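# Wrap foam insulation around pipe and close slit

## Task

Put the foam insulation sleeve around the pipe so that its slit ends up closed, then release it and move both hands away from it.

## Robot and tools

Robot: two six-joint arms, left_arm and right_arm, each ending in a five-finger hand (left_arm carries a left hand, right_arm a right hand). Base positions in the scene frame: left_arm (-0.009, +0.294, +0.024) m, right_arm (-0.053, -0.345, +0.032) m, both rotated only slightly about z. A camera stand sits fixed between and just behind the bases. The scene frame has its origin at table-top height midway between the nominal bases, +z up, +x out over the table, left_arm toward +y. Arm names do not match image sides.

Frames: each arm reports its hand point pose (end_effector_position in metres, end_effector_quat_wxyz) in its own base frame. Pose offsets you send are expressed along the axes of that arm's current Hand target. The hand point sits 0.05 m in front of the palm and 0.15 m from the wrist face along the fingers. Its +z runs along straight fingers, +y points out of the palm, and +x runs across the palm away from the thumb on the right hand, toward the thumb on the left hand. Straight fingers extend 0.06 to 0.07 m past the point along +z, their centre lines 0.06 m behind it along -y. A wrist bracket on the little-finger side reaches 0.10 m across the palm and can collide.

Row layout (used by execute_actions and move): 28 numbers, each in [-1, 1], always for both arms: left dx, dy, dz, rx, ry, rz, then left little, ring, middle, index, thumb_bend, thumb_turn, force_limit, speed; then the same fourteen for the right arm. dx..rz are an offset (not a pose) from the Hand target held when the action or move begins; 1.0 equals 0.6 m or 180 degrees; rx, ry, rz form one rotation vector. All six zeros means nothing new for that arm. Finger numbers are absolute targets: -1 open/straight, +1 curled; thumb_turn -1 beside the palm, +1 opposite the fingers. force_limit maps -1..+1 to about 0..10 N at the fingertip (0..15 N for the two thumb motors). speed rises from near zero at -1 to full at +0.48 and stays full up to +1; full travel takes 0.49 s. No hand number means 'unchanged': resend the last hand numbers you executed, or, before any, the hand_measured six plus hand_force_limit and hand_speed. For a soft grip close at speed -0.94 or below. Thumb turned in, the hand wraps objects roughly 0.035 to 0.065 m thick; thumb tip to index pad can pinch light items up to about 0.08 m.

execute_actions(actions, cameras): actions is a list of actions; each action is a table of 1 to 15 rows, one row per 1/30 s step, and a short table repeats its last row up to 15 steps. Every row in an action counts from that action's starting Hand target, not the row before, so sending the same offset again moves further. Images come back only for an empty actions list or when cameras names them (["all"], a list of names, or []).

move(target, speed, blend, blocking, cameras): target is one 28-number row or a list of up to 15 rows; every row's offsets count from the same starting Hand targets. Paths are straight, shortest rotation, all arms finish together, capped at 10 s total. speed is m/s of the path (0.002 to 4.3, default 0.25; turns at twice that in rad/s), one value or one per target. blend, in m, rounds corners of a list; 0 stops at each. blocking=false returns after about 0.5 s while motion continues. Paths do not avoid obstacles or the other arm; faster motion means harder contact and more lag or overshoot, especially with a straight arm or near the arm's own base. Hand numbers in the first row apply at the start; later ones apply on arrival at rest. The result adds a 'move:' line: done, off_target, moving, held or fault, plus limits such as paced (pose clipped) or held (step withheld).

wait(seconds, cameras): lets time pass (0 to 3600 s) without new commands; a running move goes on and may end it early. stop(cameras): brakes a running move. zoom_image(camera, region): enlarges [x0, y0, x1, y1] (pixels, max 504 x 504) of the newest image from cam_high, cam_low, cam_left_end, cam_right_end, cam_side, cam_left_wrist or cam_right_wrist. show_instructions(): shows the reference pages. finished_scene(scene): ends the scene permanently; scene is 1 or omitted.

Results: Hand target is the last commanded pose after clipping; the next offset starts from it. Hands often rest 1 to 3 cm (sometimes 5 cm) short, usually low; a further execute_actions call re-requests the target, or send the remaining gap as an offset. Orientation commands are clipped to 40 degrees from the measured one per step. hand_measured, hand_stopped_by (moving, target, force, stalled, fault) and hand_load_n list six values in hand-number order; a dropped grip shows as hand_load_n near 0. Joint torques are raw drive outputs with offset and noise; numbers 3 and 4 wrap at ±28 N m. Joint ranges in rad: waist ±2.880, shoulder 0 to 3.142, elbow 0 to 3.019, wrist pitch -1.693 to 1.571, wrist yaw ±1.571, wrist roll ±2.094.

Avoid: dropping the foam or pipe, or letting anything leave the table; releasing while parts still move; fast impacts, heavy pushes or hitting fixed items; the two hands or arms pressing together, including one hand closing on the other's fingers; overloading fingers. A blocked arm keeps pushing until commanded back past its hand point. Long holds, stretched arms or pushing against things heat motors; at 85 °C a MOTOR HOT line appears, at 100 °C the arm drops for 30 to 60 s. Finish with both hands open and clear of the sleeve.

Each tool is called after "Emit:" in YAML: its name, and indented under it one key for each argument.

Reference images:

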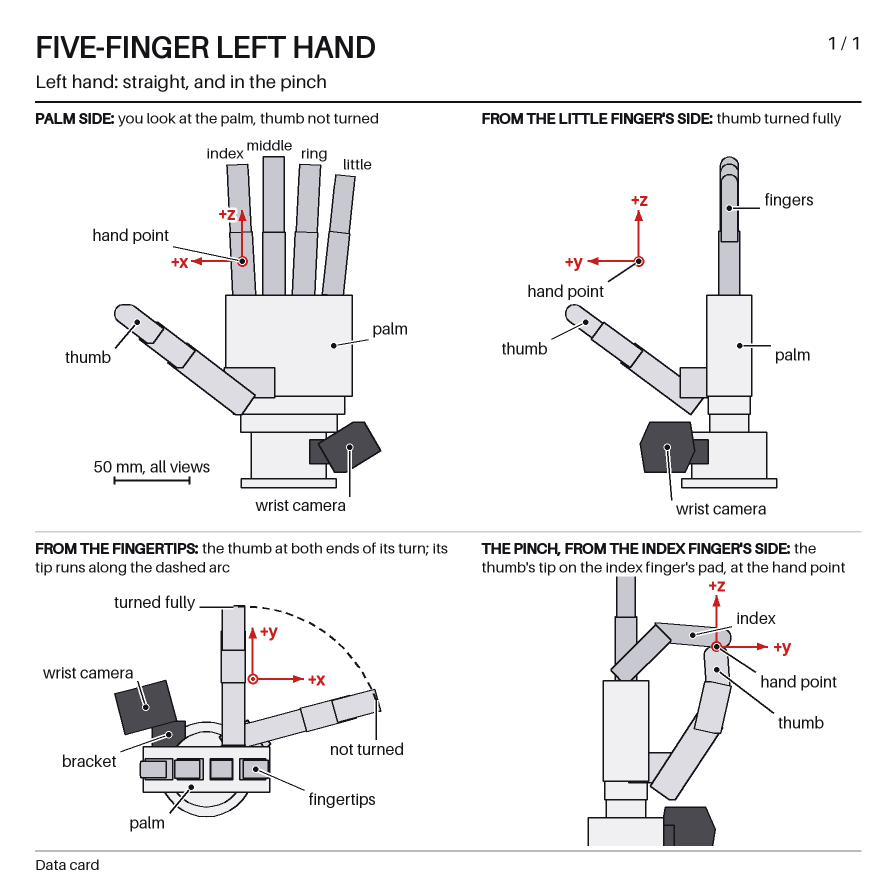

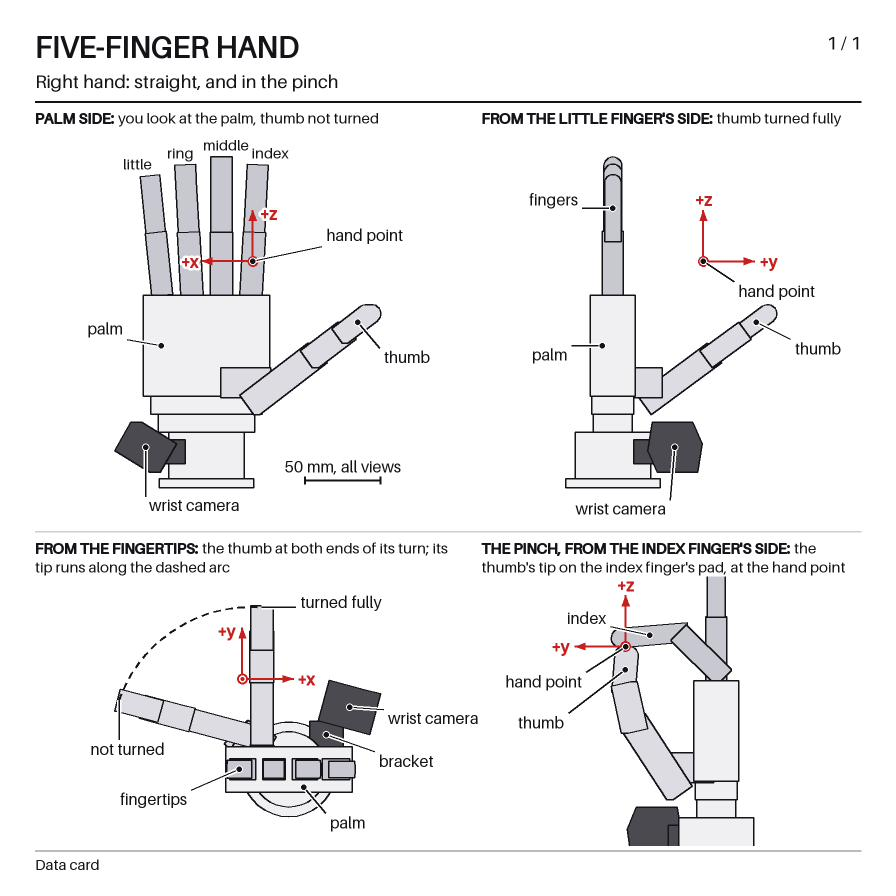

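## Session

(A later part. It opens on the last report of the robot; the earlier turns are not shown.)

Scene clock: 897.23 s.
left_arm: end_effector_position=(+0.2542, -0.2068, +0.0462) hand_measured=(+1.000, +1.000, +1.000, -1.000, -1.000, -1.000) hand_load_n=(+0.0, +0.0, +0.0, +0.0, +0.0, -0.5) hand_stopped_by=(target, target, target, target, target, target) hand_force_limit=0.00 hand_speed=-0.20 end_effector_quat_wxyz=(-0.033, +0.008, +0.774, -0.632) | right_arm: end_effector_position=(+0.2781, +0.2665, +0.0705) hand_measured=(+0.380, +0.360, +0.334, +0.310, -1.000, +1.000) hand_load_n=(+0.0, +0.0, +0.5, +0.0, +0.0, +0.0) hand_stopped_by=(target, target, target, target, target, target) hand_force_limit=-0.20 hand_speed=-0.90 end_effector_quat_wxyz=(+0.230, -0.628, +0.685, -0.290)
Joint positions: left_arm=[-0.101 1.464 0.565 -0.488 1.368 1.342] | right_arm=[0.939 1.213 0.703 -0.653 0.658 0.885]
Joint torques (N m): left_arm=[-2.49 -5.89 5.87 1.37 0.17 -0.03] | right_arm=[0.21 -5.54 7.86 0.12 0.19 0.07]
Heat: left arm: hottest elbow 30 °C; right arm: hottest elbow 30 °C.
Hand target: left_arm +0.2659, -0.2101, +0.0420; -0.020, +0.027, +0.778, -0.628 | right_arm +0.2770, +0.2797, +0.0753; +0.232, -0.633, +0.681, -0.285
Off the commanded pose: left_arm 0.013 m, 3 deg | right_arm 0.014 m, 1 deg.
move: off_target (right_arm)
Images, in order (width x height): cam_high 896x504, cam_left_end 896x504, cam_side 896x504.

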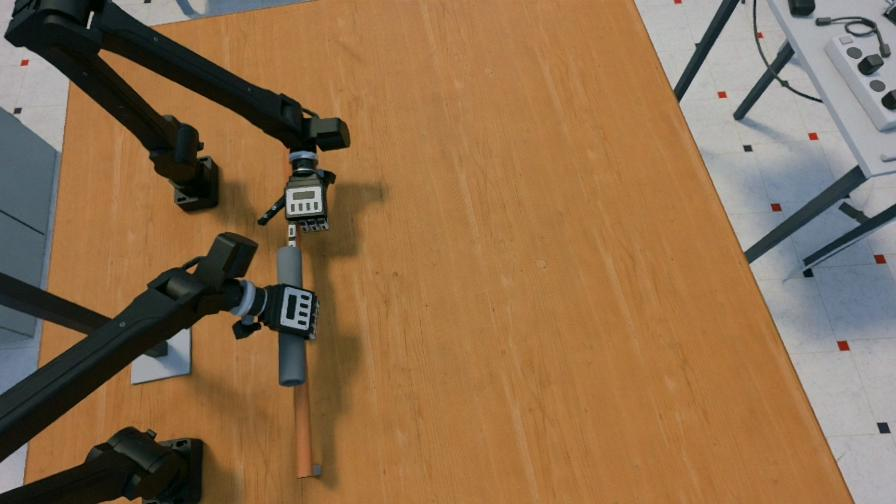

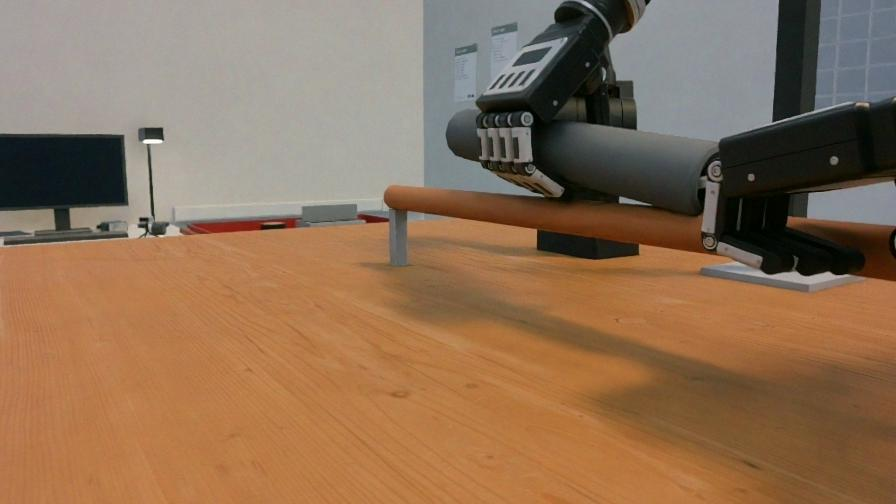

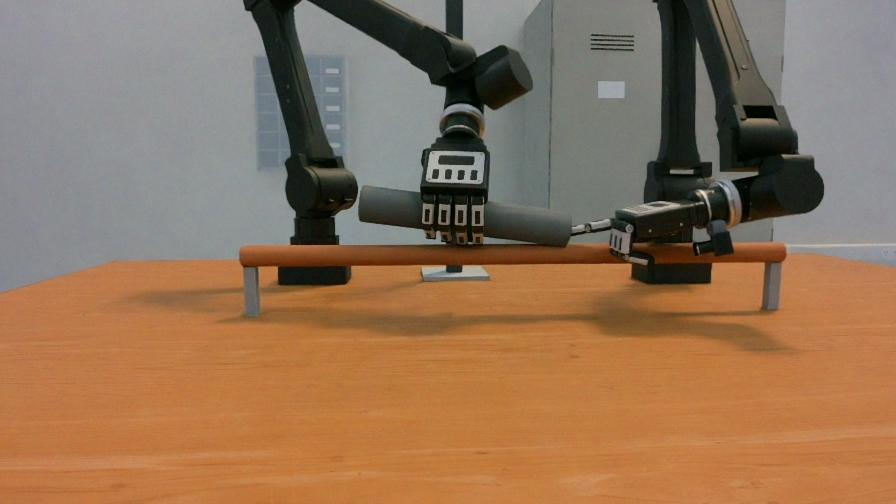

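I'll check the current state before continuing.

Emit:
execute_actions:
  actions: []
  cameras: ["cam_side","cam_high","cam_left_end","cam_right_end"]

Emit:
zoom_image:
  camera: "cam_side"
  region: [340, 170, 680, 280]

Emit:
zoom_image:
  camera: "cam_left_end"
  region: [640, 90, 780, 240]

Emit:
zoom_image:
  camera: "cam_high"
  region: [230, 190, 370, 400]

Scene clock: 898.00 s.
left_arm: end_effector_position=(+0.2542, -0.2068, +0.0462) hand_measured=(+1.000, +1.000, +1.000, -1.000, -1.000, -1.000) hand_load_n=(+0.0, +0.0, +0.0, +0.0, +0.0, -0.5) hand_stopped_by=(target, target, target, target, target, target) hand_force_limit=0.00 hand_speed=-0.20 end_effector_quat_wxyz=(-0.033, +0.008, +0.774, -0.632) | right_arm: end_effector_position=(+0.2781, +0.2665, +0.0705) hand_measured=(+0.380, +0.360, +0.334, +0.310, -1.000, +1.000) hand_load_n=(+0.5, +0.0, +0.5, +0.0, +0.0, +0.0) hand_stopped_by=(target, target, target, target, target, target) hand_force_limit=-0.20 hand_speed=-0.90 end_effector_quat_wxyz=(+0.230, -0.627, +0.685, -0.290)
Joint positions: left_arm=[-0.101 1.464 0.565 -0.488 1.368 1.342] | right_arm=[0.939 1.213 0.703 -0.653 0.658 0.886]
Joint velocities: within noise
Joint torques (N m): left_arm=[-2.67 -5.83 5.89 1.31 0.17 -0.02] | right_arm=[0.67 -4.84 7.98 -0.14 0.24 0.1]
Motor temperatures (°C): left_arm=[24 24 30 26 22 23] | right_arm=[25 24 30 22 22 25]
Heat: left arm: hottest elbow 30 °C; right arm: hottest elbow 30 °C.
Hand target: left_arm +0.2659, -0.2101, +0.0420; -0.020, +0.027, +0.778, -0.628 | right_arm +0.2770, +0.2797, +0.0753; +0.232, -0.633, +0.681, -0.285
Off the commanded pose: left_arm 0.013 m, 3 deg | right_arm 0.014 m, 1 deg.
Images, in order (width x height): cam_high 896x504, cam_left_end 896x504, cam_right_end 896x504, cam_side 896x504.

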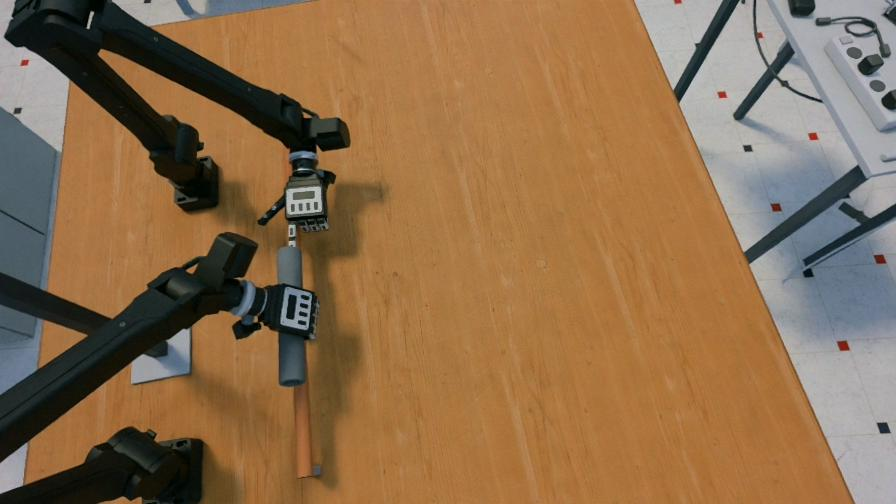

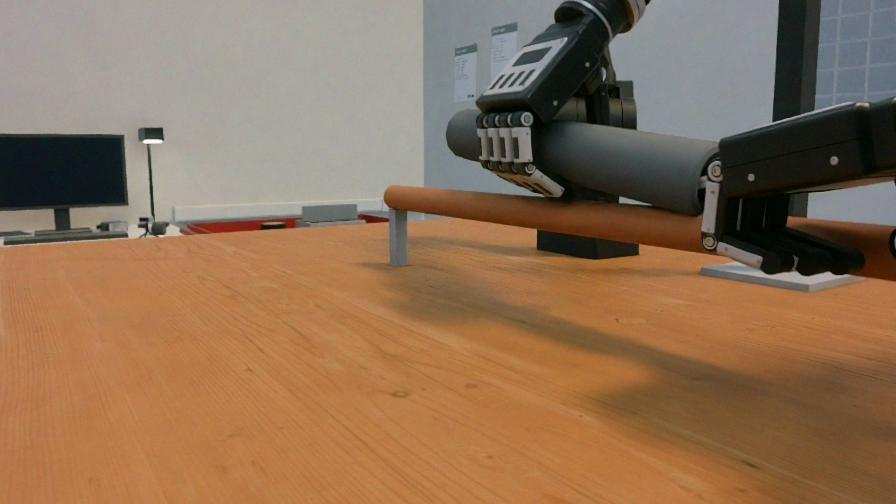

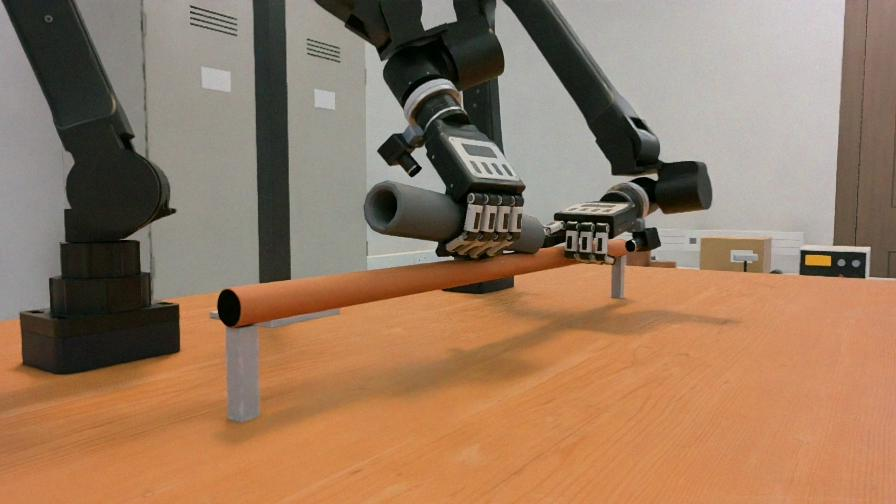

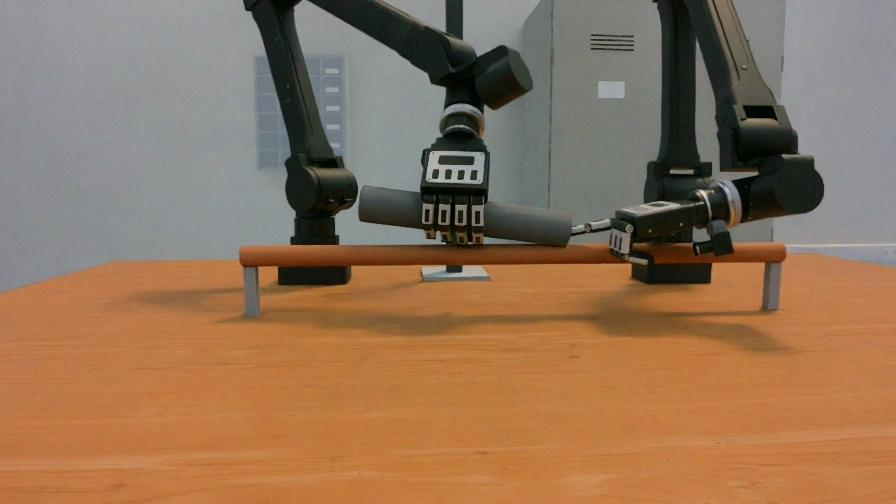

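Scaled by 1.482.

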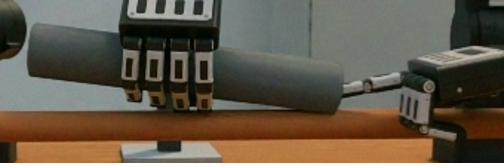

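Scaled by 3.360.

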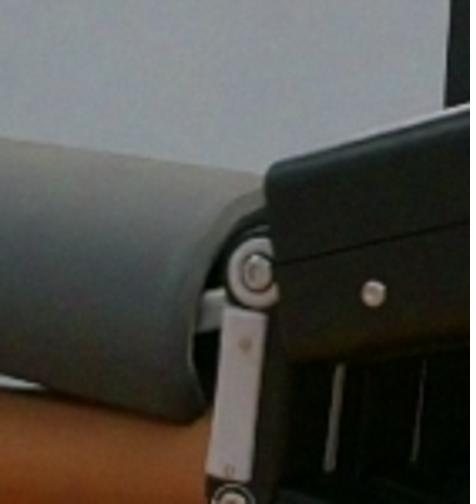

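Scaled by 2.400.

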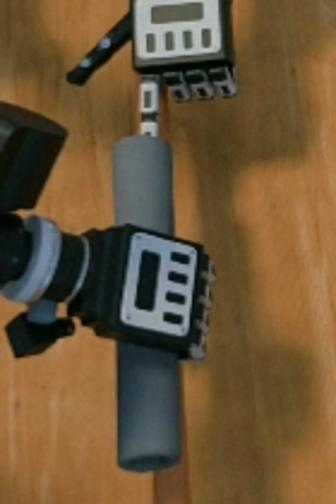

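Emit:
move:
  target: [0,0,0,0,0,0,1,1,1,-1,-1,-1,0,-0.2,0,0,0,0,0,0,0.2,0.18,0.16,0.14,-1,1,-0.2,-0.96]
  cameras: ["cam_side","cam_high","cam_left_end","cam_right_end"]

Emit:
zoom_image:
  camera: "cam_side"
  region: [340, 170, 680, 280]

Emit:
zoom_image:
  camera: "cam_left_end"
  region: [640, 90, 780, 240]

Scene clock: 902.63 s.
left_arm: end_effector_position=(+0.2542, -0.2068, +0.0462) hand_measured=(+1.000, +1.000, +1.000, -1.000, -1.000, -1.000) hand_load_n=(+0.0, +0.0, +0.0, +0.0, +0.0, -0.5) hand_stopped_by=(target, target, target, target, target, target) hand_force_limit=0.00 hand_speed=-0.20 end_effector_quat_wxyz=(-0.033, +0.008, +0.774, -0.632) | right_arm: end_effector_position=(+0.2775, +0.2689, +0.0729) hand_measured=(+0.200, +0.180, +0.160, +0.140, -1.000, +1.000) hand_load_n=(+0.0, +0.0, -1.5, +0.0, +0.0, +0.0) hand_stopped_by=(target, target, target, target, target, target) hand_force_limit=-0.20 hand_speed=-0.96 end_effector_quat_wxyz=(-0.230, +0.629, -0.684, +0.289)
Joint positions: left_arm=[-0.101 1.464 0.565 -0.488 1.368 1.342] | right_arm=[0.944 1.213 0.71 -0.661 0.659 0.887]
Joint torques (N m): left_arm=[-2.37 -5.71 5.79 1.35 0.16 -0.01] | right_arm=[-0.09 -5.48 7.41 0.24 0.23 0.08]
Heat: left arm: hottest elbow 30 °C; right arm: hottest elbow 30 °C.
Hand target: left_arm +0.2659, -0.2101, +0.0420; -0.020, +0.027, +0.778, -0.628 | right_arm +0.2770, +0.2798, +0.0754; -0.232, +0.633, -0.681, +0.285
Off the commanded pose: left_arm 0.013 m, 3 deg | right_arm 0.011 m, 1 deg.
move: done
Images, in order (width x height): cam_high 896x504, cam_left_end 896x504, cam_right_end 896x504, cam_side 896x504.

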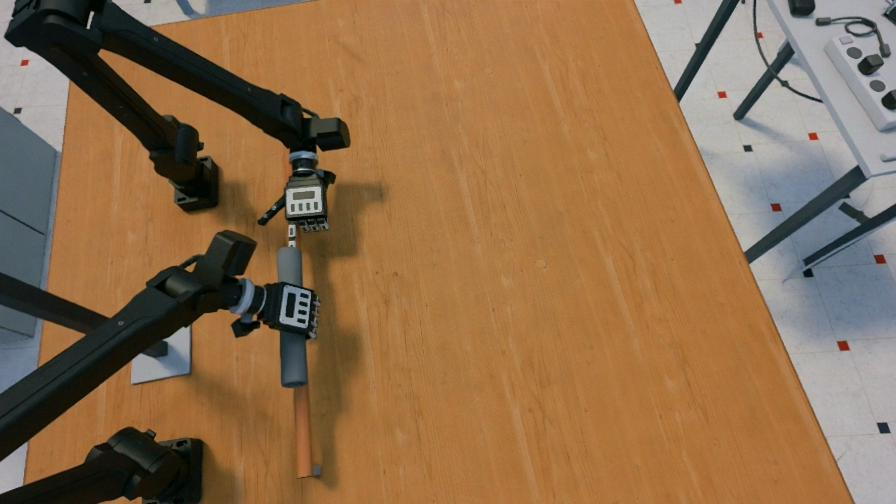

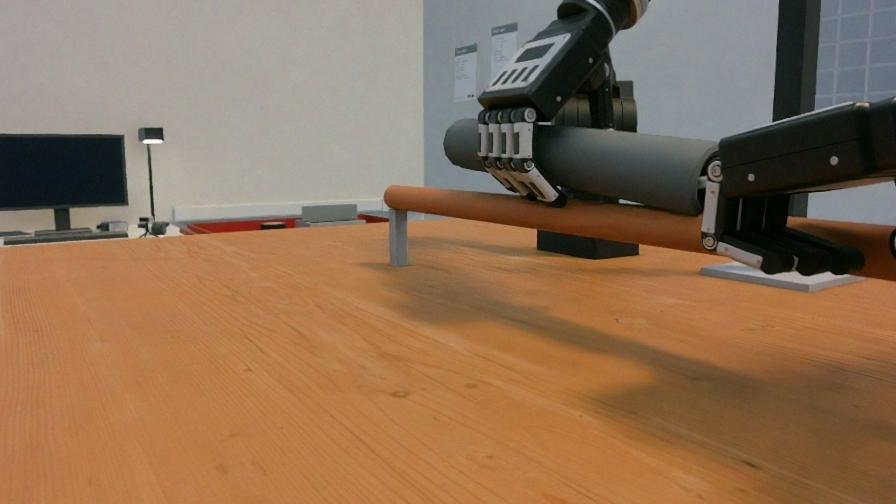

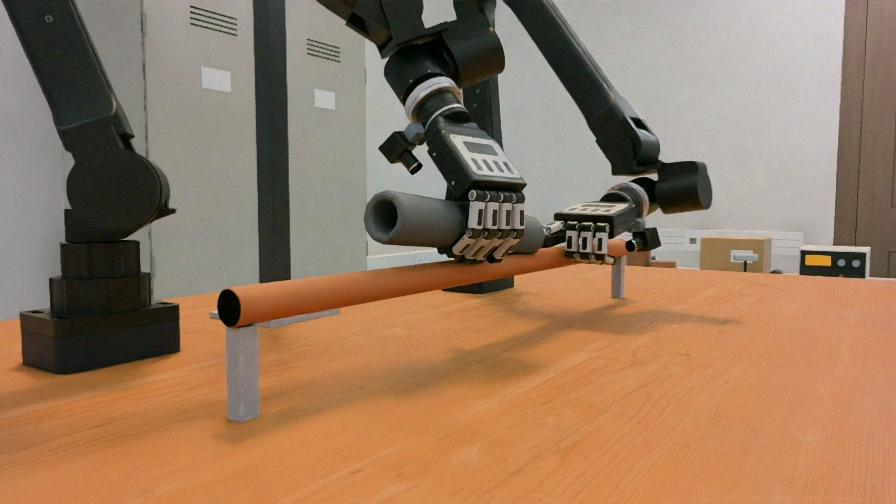

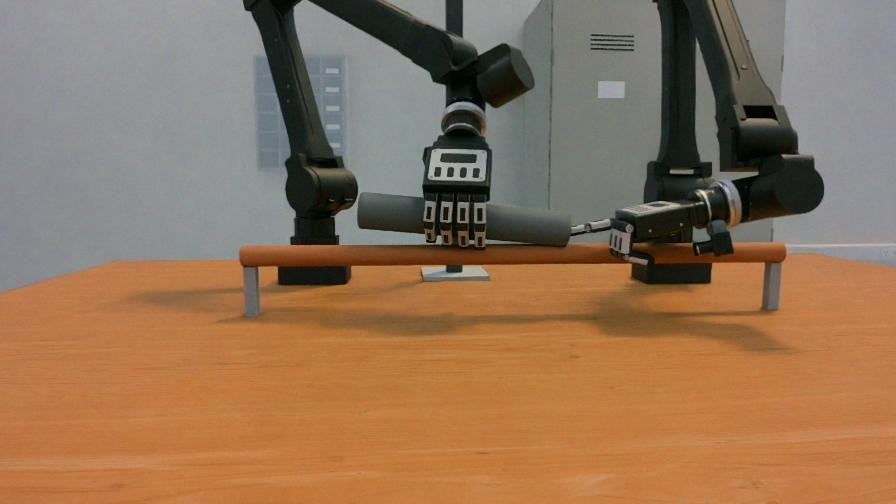

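Scaled by 1.482.

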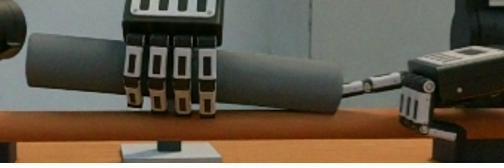

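Scaled by 3.360.

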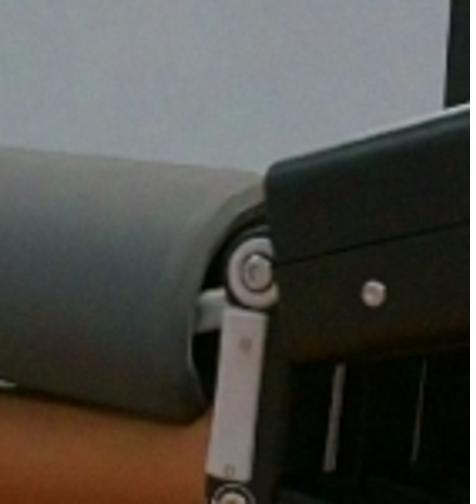

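Emit:
move:
  target: [0,0,0,0,0,0,1,1,1,-1,-1,-1,0,-0.2,0,0,0,0,0,0,0.06,0.04,0.02,0.0,-1,1,-0.2,-0.96]
  cameras: ["cam_side","cam_high","cam_left_end","cam_right_end"]

Emit:
zoom_image:
  camera: "cam_side"
  region: [340, 170, 680, 280]

Emit:
zoom_image:
  camera: "cam_right_end"
  region: [350, 150, 560, 290]

Scene clock: 904.27 s.
left_arm: end_effector_position=(+0.2542, -0.2068, +0.0462) hand_measured=(+1.000, +1.000, +1.000, -1.000, -1.000, -1.000) hand_load_n=(+0.0, +0.0, +0.0, +0.0, +0.0, -0.5) hand_stopped_by=(target, target, target, target, target, target) hand_force_limit=0.00 hand_speed=-0.20 end_effector_quat_wxyz=(-0.033, +0.008, +0.774, -0.632) | right_arm: end_effector_position=(+0.2764, +0.2693, +0.0700) hand_measured=(+0.060, +0.040, +0.020, +0.000, -1.000, +1.000) hand_load_n=(+0.0, +0.0, +0.0, +0.0, +0.0, +0.0) hand_stopped_by=(target, target, target, target, target, target) hand_force_limit=-0.20 hand_speed=-0.96 end_effector_quat_wxyz=(-0.227, +0.631, -0.683, +0.289)
Joint positions: left_arm=[-0.101 1.464 0.565 -0.488 1.368 1.342] | right_arm=[0.946 1.221 0.71 -0.661 0.656 0.887]
Joint torques (N m): left_arm=[-2.55 -5.77 5.93 1.37 0.17 -0.02] | right_arm=[-0.5 -5.89 7.45 0.23 0.3 0.09]
Heat: left arm: hottest elbow 30 °C; right arm: hottest elbow 30 °C.
Hand target: left_arm +0.2659, -0.2101, +0.0420; -0.020, +0.027, +0.778, -0.628 | right_arm +0.2770, +0.2798, +0.0754; -0.232, +0.633, -0.681, +0.285
Off the commanded pose: left_arm 0.013 m, 3 deg | right_arm 0.012 m, 1 deg.
move: done
Images, in order (width x height): cam_high 896x504, cam_left_end 896x504, cam_right_end 896x504, cam_side 896x504.

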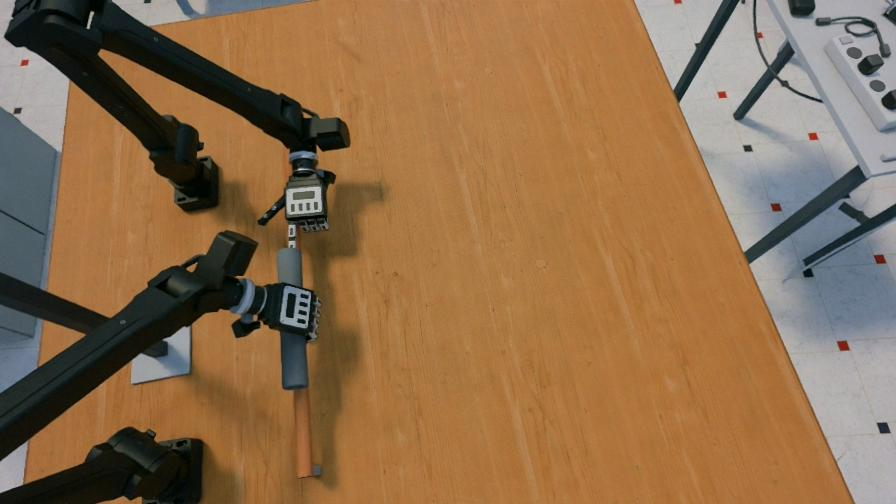

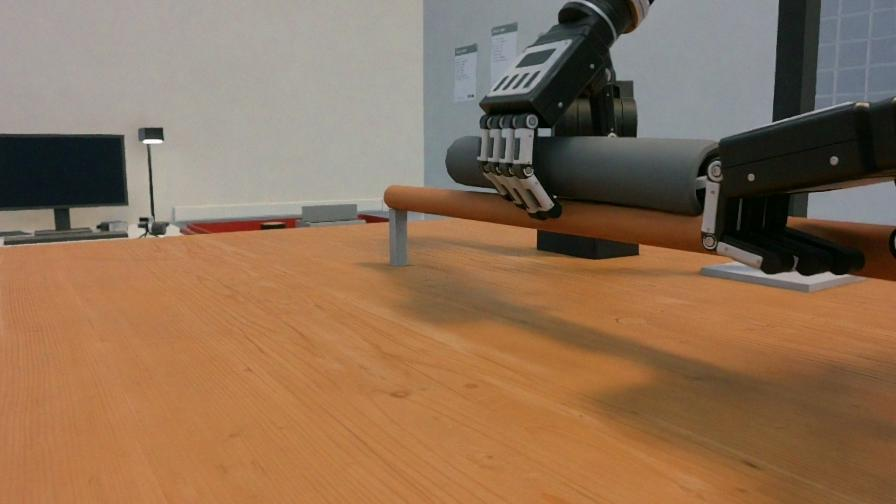

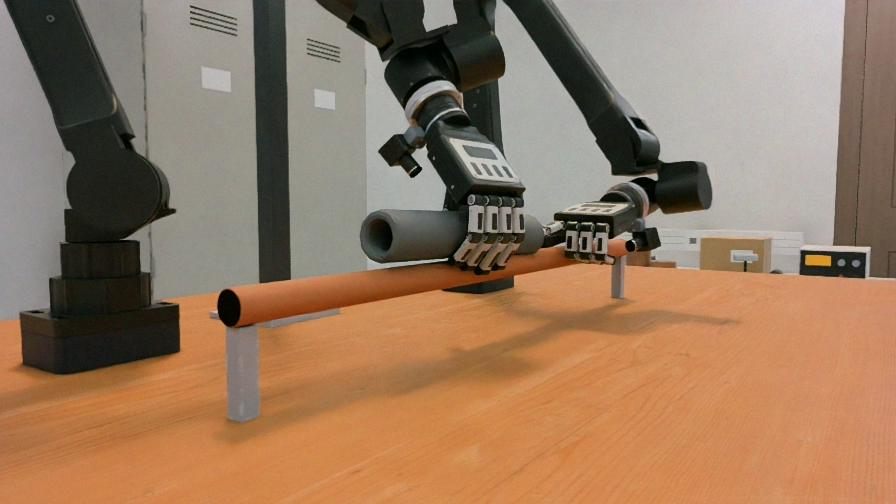

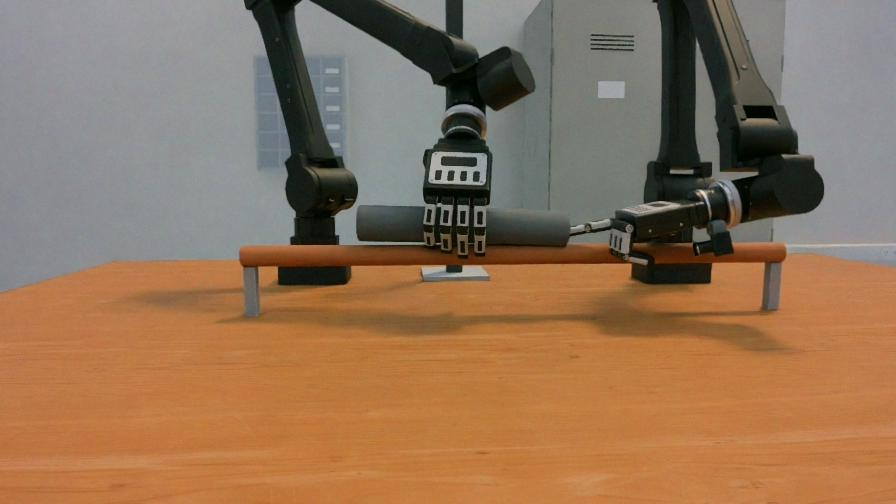

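Scaled by 1.482.

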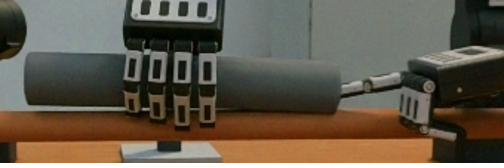

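Scaled by 2.400.

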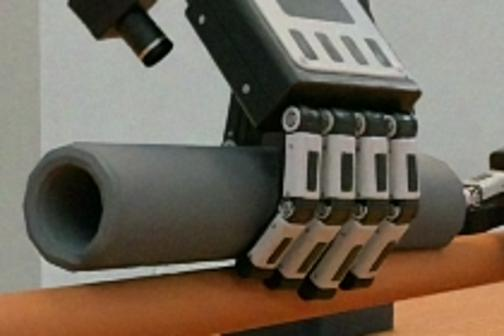

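Emit:
move:
  target: [0,0,0,0,0,0,1,1,1,-1,-1,-1,0,-0.2,0,0,0,0,0,0,-0.12,-0.14,-0.16,-0.18,-1,1,-0.2,-0.96]
  cameras: ["cam_side","cam_high","cam_left_end","cam_right_end"]

Emit:
zoom_image:
  camera: "cam_side"
  region: [340, 170, 680, 280]

Emit:
zoom_image:
  camera: "cam_high"
  region: [230, 190, 370, 400]

Emit:
zoom_image:
  camera: "cam_left_end"
  region: [640, 90, 780, 240]

Scene clock: 906.30 s.
left_arm: end_effector_position=(+0.2542, -0.2068, +0.0462) hand_measured=(+1.000, +1.000, +1.000, -1.000, -1.000, -1.000) hand_load_n=(+0.0, +0.0, +0.0, +0.0, +0.0, -0.5) hand_stopped_by=(target, target, target, target, target, target) hand_force_limit=0.00 hand_speed=-0.20 end_effector_quat_wxyz=(-0.033, +0.008, +0.774, -0.632) | right_arm: end_effector_position=(+0.2764, +0.2693, +0.0700) hand_measured=(-0.120, -0.140, -0.160, -0.180, -1.000, +1.000) hand_load_n=(+0.0, +0.0, +0.0, +0.0, +0.0, +0.0) hand_stopped_by=(target, target, target, target, target, target) hand_force_limit=-0.20 hand_speed=-0.96 end_effector_quat_wxyz=(-0.227, +0.631, -0.683, +0.289)
Joint positions: left_arm=[-0.101 1.464 0.565 -0.488 1.368 1.342] | right_arm=[0.946 1.221 0.71 -0.661 0.656 0.887]
Joint torques (N m): left_arm=[-2.37 -5.95 5.81 1.36 0.17 -0.01] | right_arm=[-0.32 -5.77 7.42 0.2 0.32 0.09]
Heat: left arm: hottest elbow 30 °C; right arm: hottest elbow 30 °C.
Hand target: left_arm +0.2659, -0.2101, +0.0420; -0.020, +0.027, +0.778, -0.628 | right_arm +0.2770, +0.2798, +0.0754; -0.232, +0.633, -0.681, +0.285
Off the commanded pose: left_arm 0.013 m, 3 deg | right_arm 0.012 m, 1 deg.
move: done
Images, in order (width x height): cam_high 896x504, cam_left_end 896x504, cam_right_end 896x504, cam_side 896x504.

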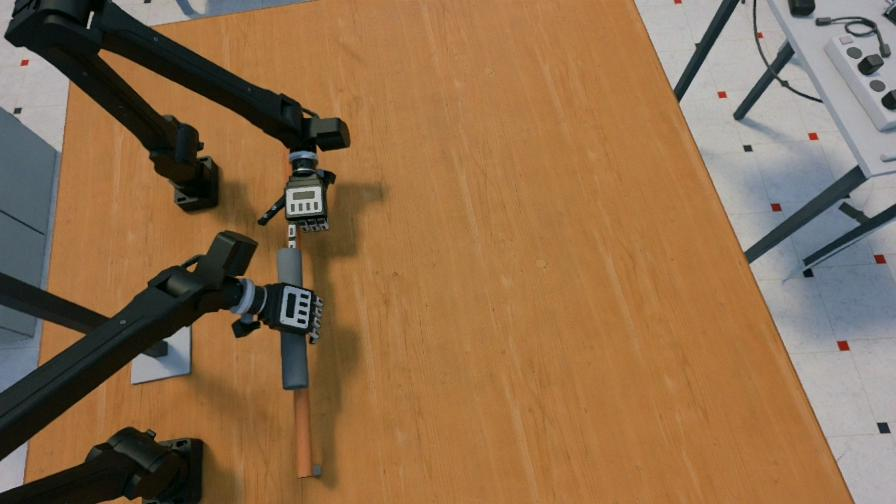

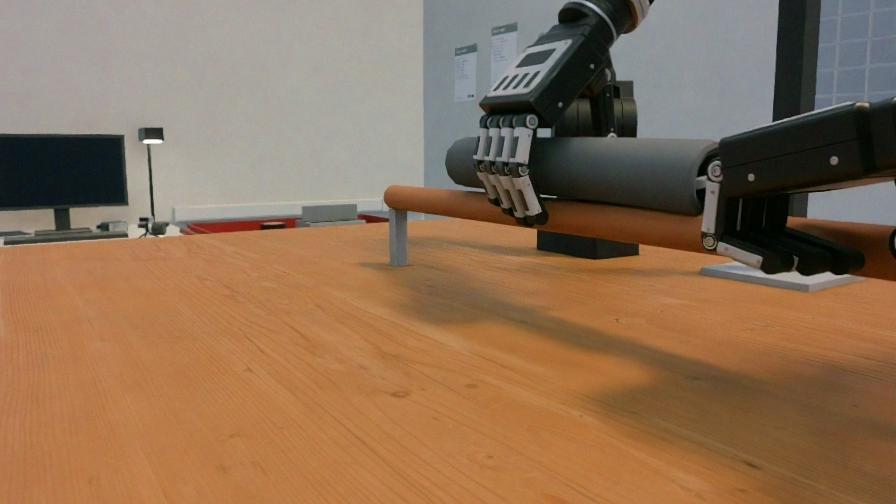

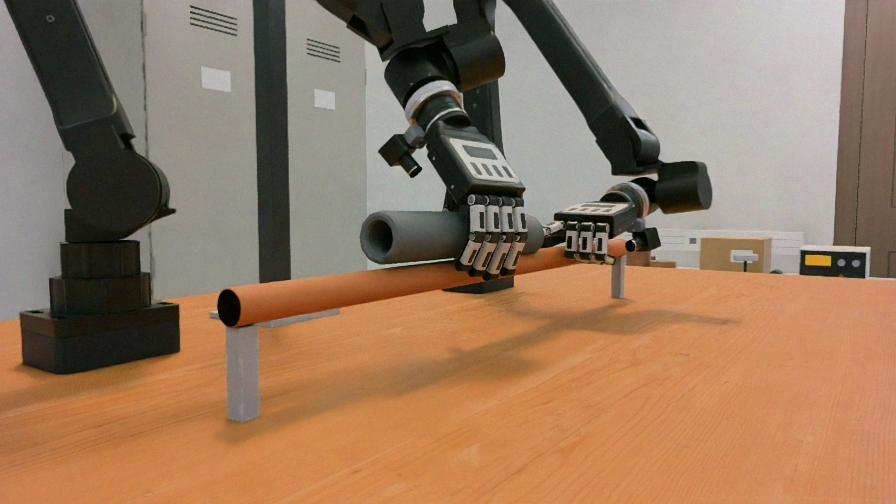

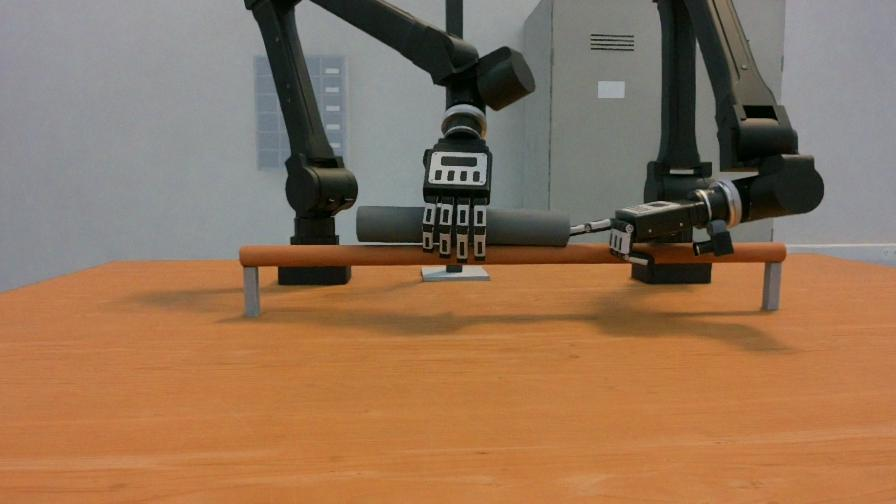

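Scaled by 1.482.

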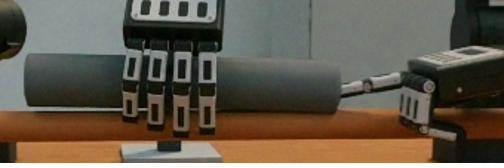

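Scaled by 2.400.

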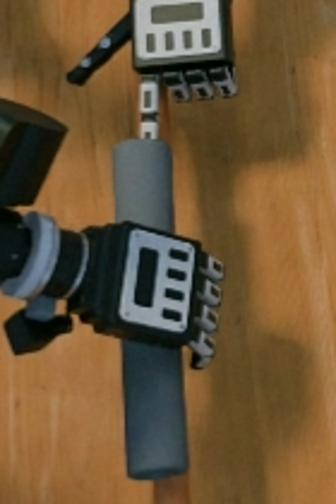

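Scaled by 3.360.

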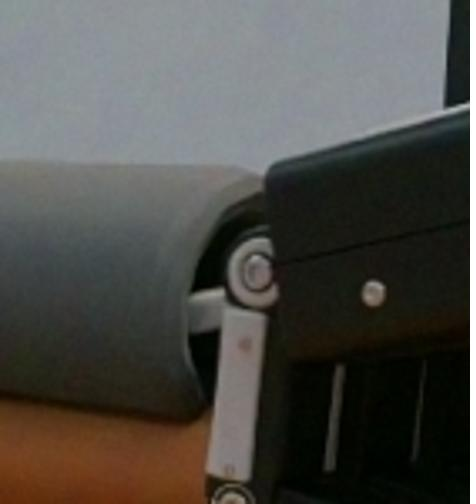

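Emit:
move:
  target: [0,0,0,0,0,0,1,1,1,-1,-1,-1,0,-0.2,0,0,0,0,0,0,-1,-1,-1,-1,-1,1,-0.2,-0.6]

Emit:
move:
  target: [0,0,0,0,0,0,1,1,1,-1,-1,-1,0,-0.2,0.002,0.0164,-0.0153,0.1304,-0.0165,0.0008,-1,-1,-1,-1,-1,1,-0.2,-0.6]
  speed: 0.08
  cameras: ["cam_side","cam_high","cam_left_end","cam_right_end"]

Emit:
zoom_image:
  camera: "cam_right_end"
  region: [350, 130, 620, 290]

Scene clock: 907.90 s.
left_arm: end_effector_position=(+0.2542, -0.2068, +0.0462) hand_measured=(+1.000, +1.000, +1.000, -1.000, -1.000, -1.000) hand_load_n=(+0.0, +0.0, -0.5, +0.0, +0.0, +0.0) hand_stopped_by=(target, target, target, target, target, target) hand_force_limit=0.00 hand_speed=-0.20 end_effector_quat_wxyz=(-0.033, +0.008, +0.774, -0.632) | right_arm: end_effector_position=(+0.2764, +0.2693, +0.0700) hand_measured=(-1.000, -1.000, -1.000, -1.000, -1.000, +1.000) hand_load_n=(+0.0, +0.0, +0.0, +0.0, -0.5, +0.0) hand_stopped_by=(target, target, target, target, target, target) hand_force_limit=-0.20 hand_speed=-0.60 end_effector_quat_wxyz=(-0.227, +0.631, -0.683, +0.289)
Joint positions: left_arm=[-0.101 1.464 0.565 -0.488 1.368 1.342] | right_arm=[0.946 1.221 0.71 -0.661 0.656 0.887]
Joint torques (N m): left_arm=[-2.67 -5.95 5.91 1.31 0.17 -0.03] | right_arm=[-0.26 -5.71 7.54 0.24 0.3 0.1]
Heat: left arm: hottest elbow 30 °C; right arm: hottest elbow 30 °C.
Hand target: left_arm +0.2659, -0.2101, +0.0420; -0.020, +0.027, +0.778, -0.628 | right_arm +0.2771, +0.2797, +0.0754; -0.232, +0.633, -0.681, +0.285
Off the commanded pose: left_arm 0.013 m, 3 deg | right_arm 0.012 m, 1 deg.
move: done

Scene clock: 911.17 s.
left_arm: end_effector_position=(+0.2542, -0.2068, +0.0462) hand_measured=(+1.000, +1.000, +1.000, -1.000, -1.000, -1.000) hand_load_n=(+0.0, +0.0, +0.0, +0.0, +0.0, +0.0) hand_stopped_by=(target, target, target, target, target, target) hand_force_limit=0.00 hand_speed=-0.20 end_effector_quat_wxyz=(-0.033, +0.008, +0.774, -0.632) | right_arm: end_effector_position=(+0.2646, +0.2721, +0.0665) hand_measured=(-1.000, -1.000, -1.000, -1.000, -1.000, +1.000) hand_load_n=(+0.0, +0.0, +0.0, +0.0, +0.5, +0.0) hand_stopped_by=(target, target, target, target, target, target) hand_force_limit=-0.20 hand_speed=-0.60 end_effector_quat_wxyz=(-0.359, +0.582, -0.606, +0.406)
Joint positions: left_arm=[-0.101 1.464 0.565 -0.488 1.368 1.342] | right_arm=[1.163 1.186 0.492 -0.26 1.041 0.842]
Joint torques (N m): left_arm=[-2.61 -5.89 5.89 1.35 0.17 -0.01] | right_arm=[-0.32 -6.36 5.78 1.43 0.66 -0.11]
Heat: left arm: hottest elbow 30 °C; right arm: hottest elbow 30 °C.
Hand target: left_arm +0.2659, -0.2101, +0.0420; -0.020, +0.027, +0.778, -0.628 | right_arm +0.2636, +0.2798, +0.0755; -0.374, +0.579, -0.604, +0.401
Off the commanded pose: left_arm 0.013 m, 3 deg | right_arm 0.012 m, 2 deg.
move: off_target (right_arm)
Images, in order (width x height): cam_high 896x504, cam_left_end 896x504, cam_right_end 896x504, cam_side 896x504.

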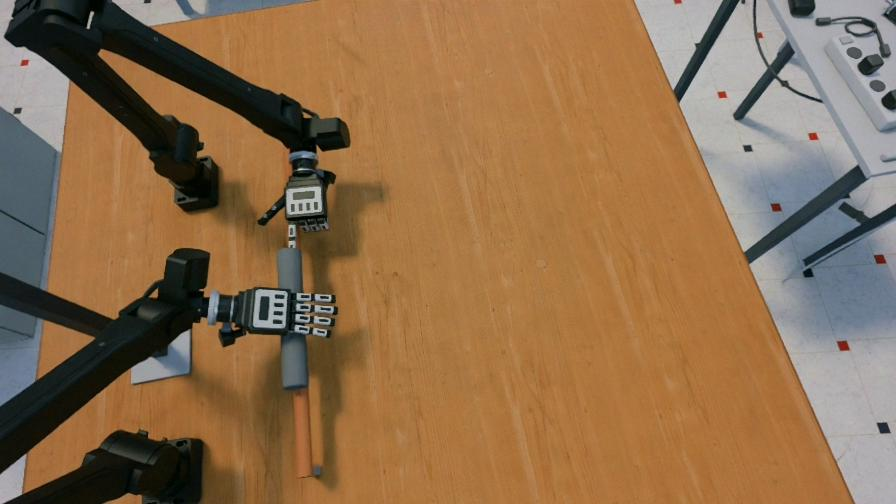

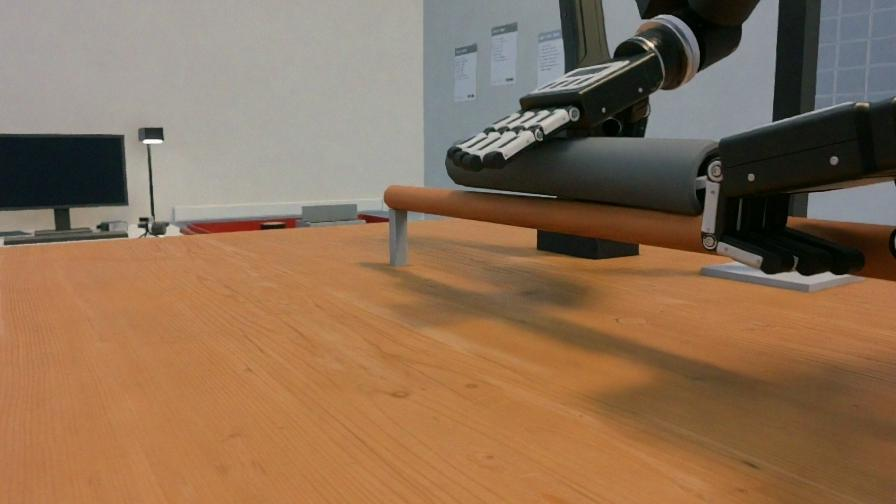

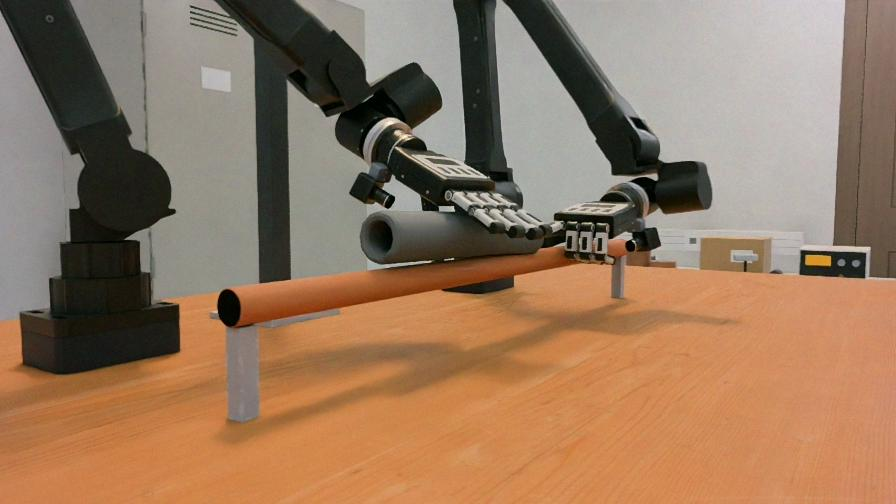

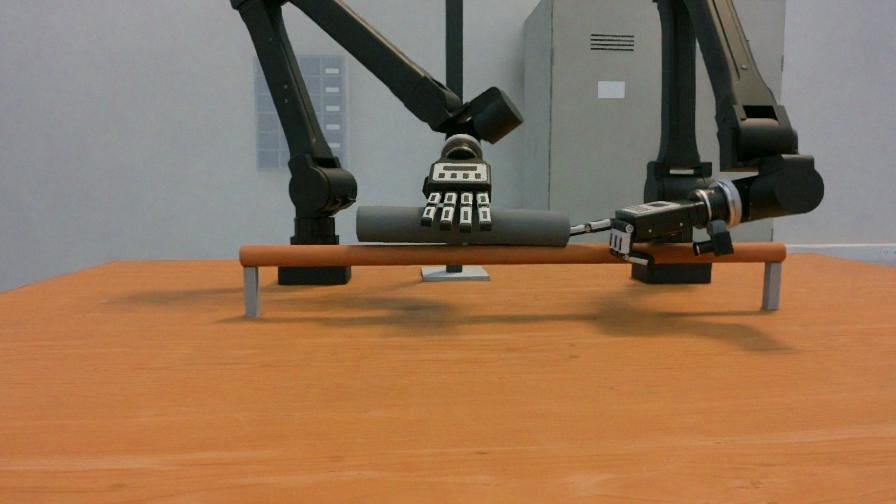

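Scaled by 1.867.

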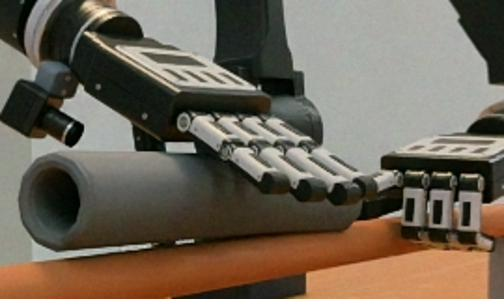

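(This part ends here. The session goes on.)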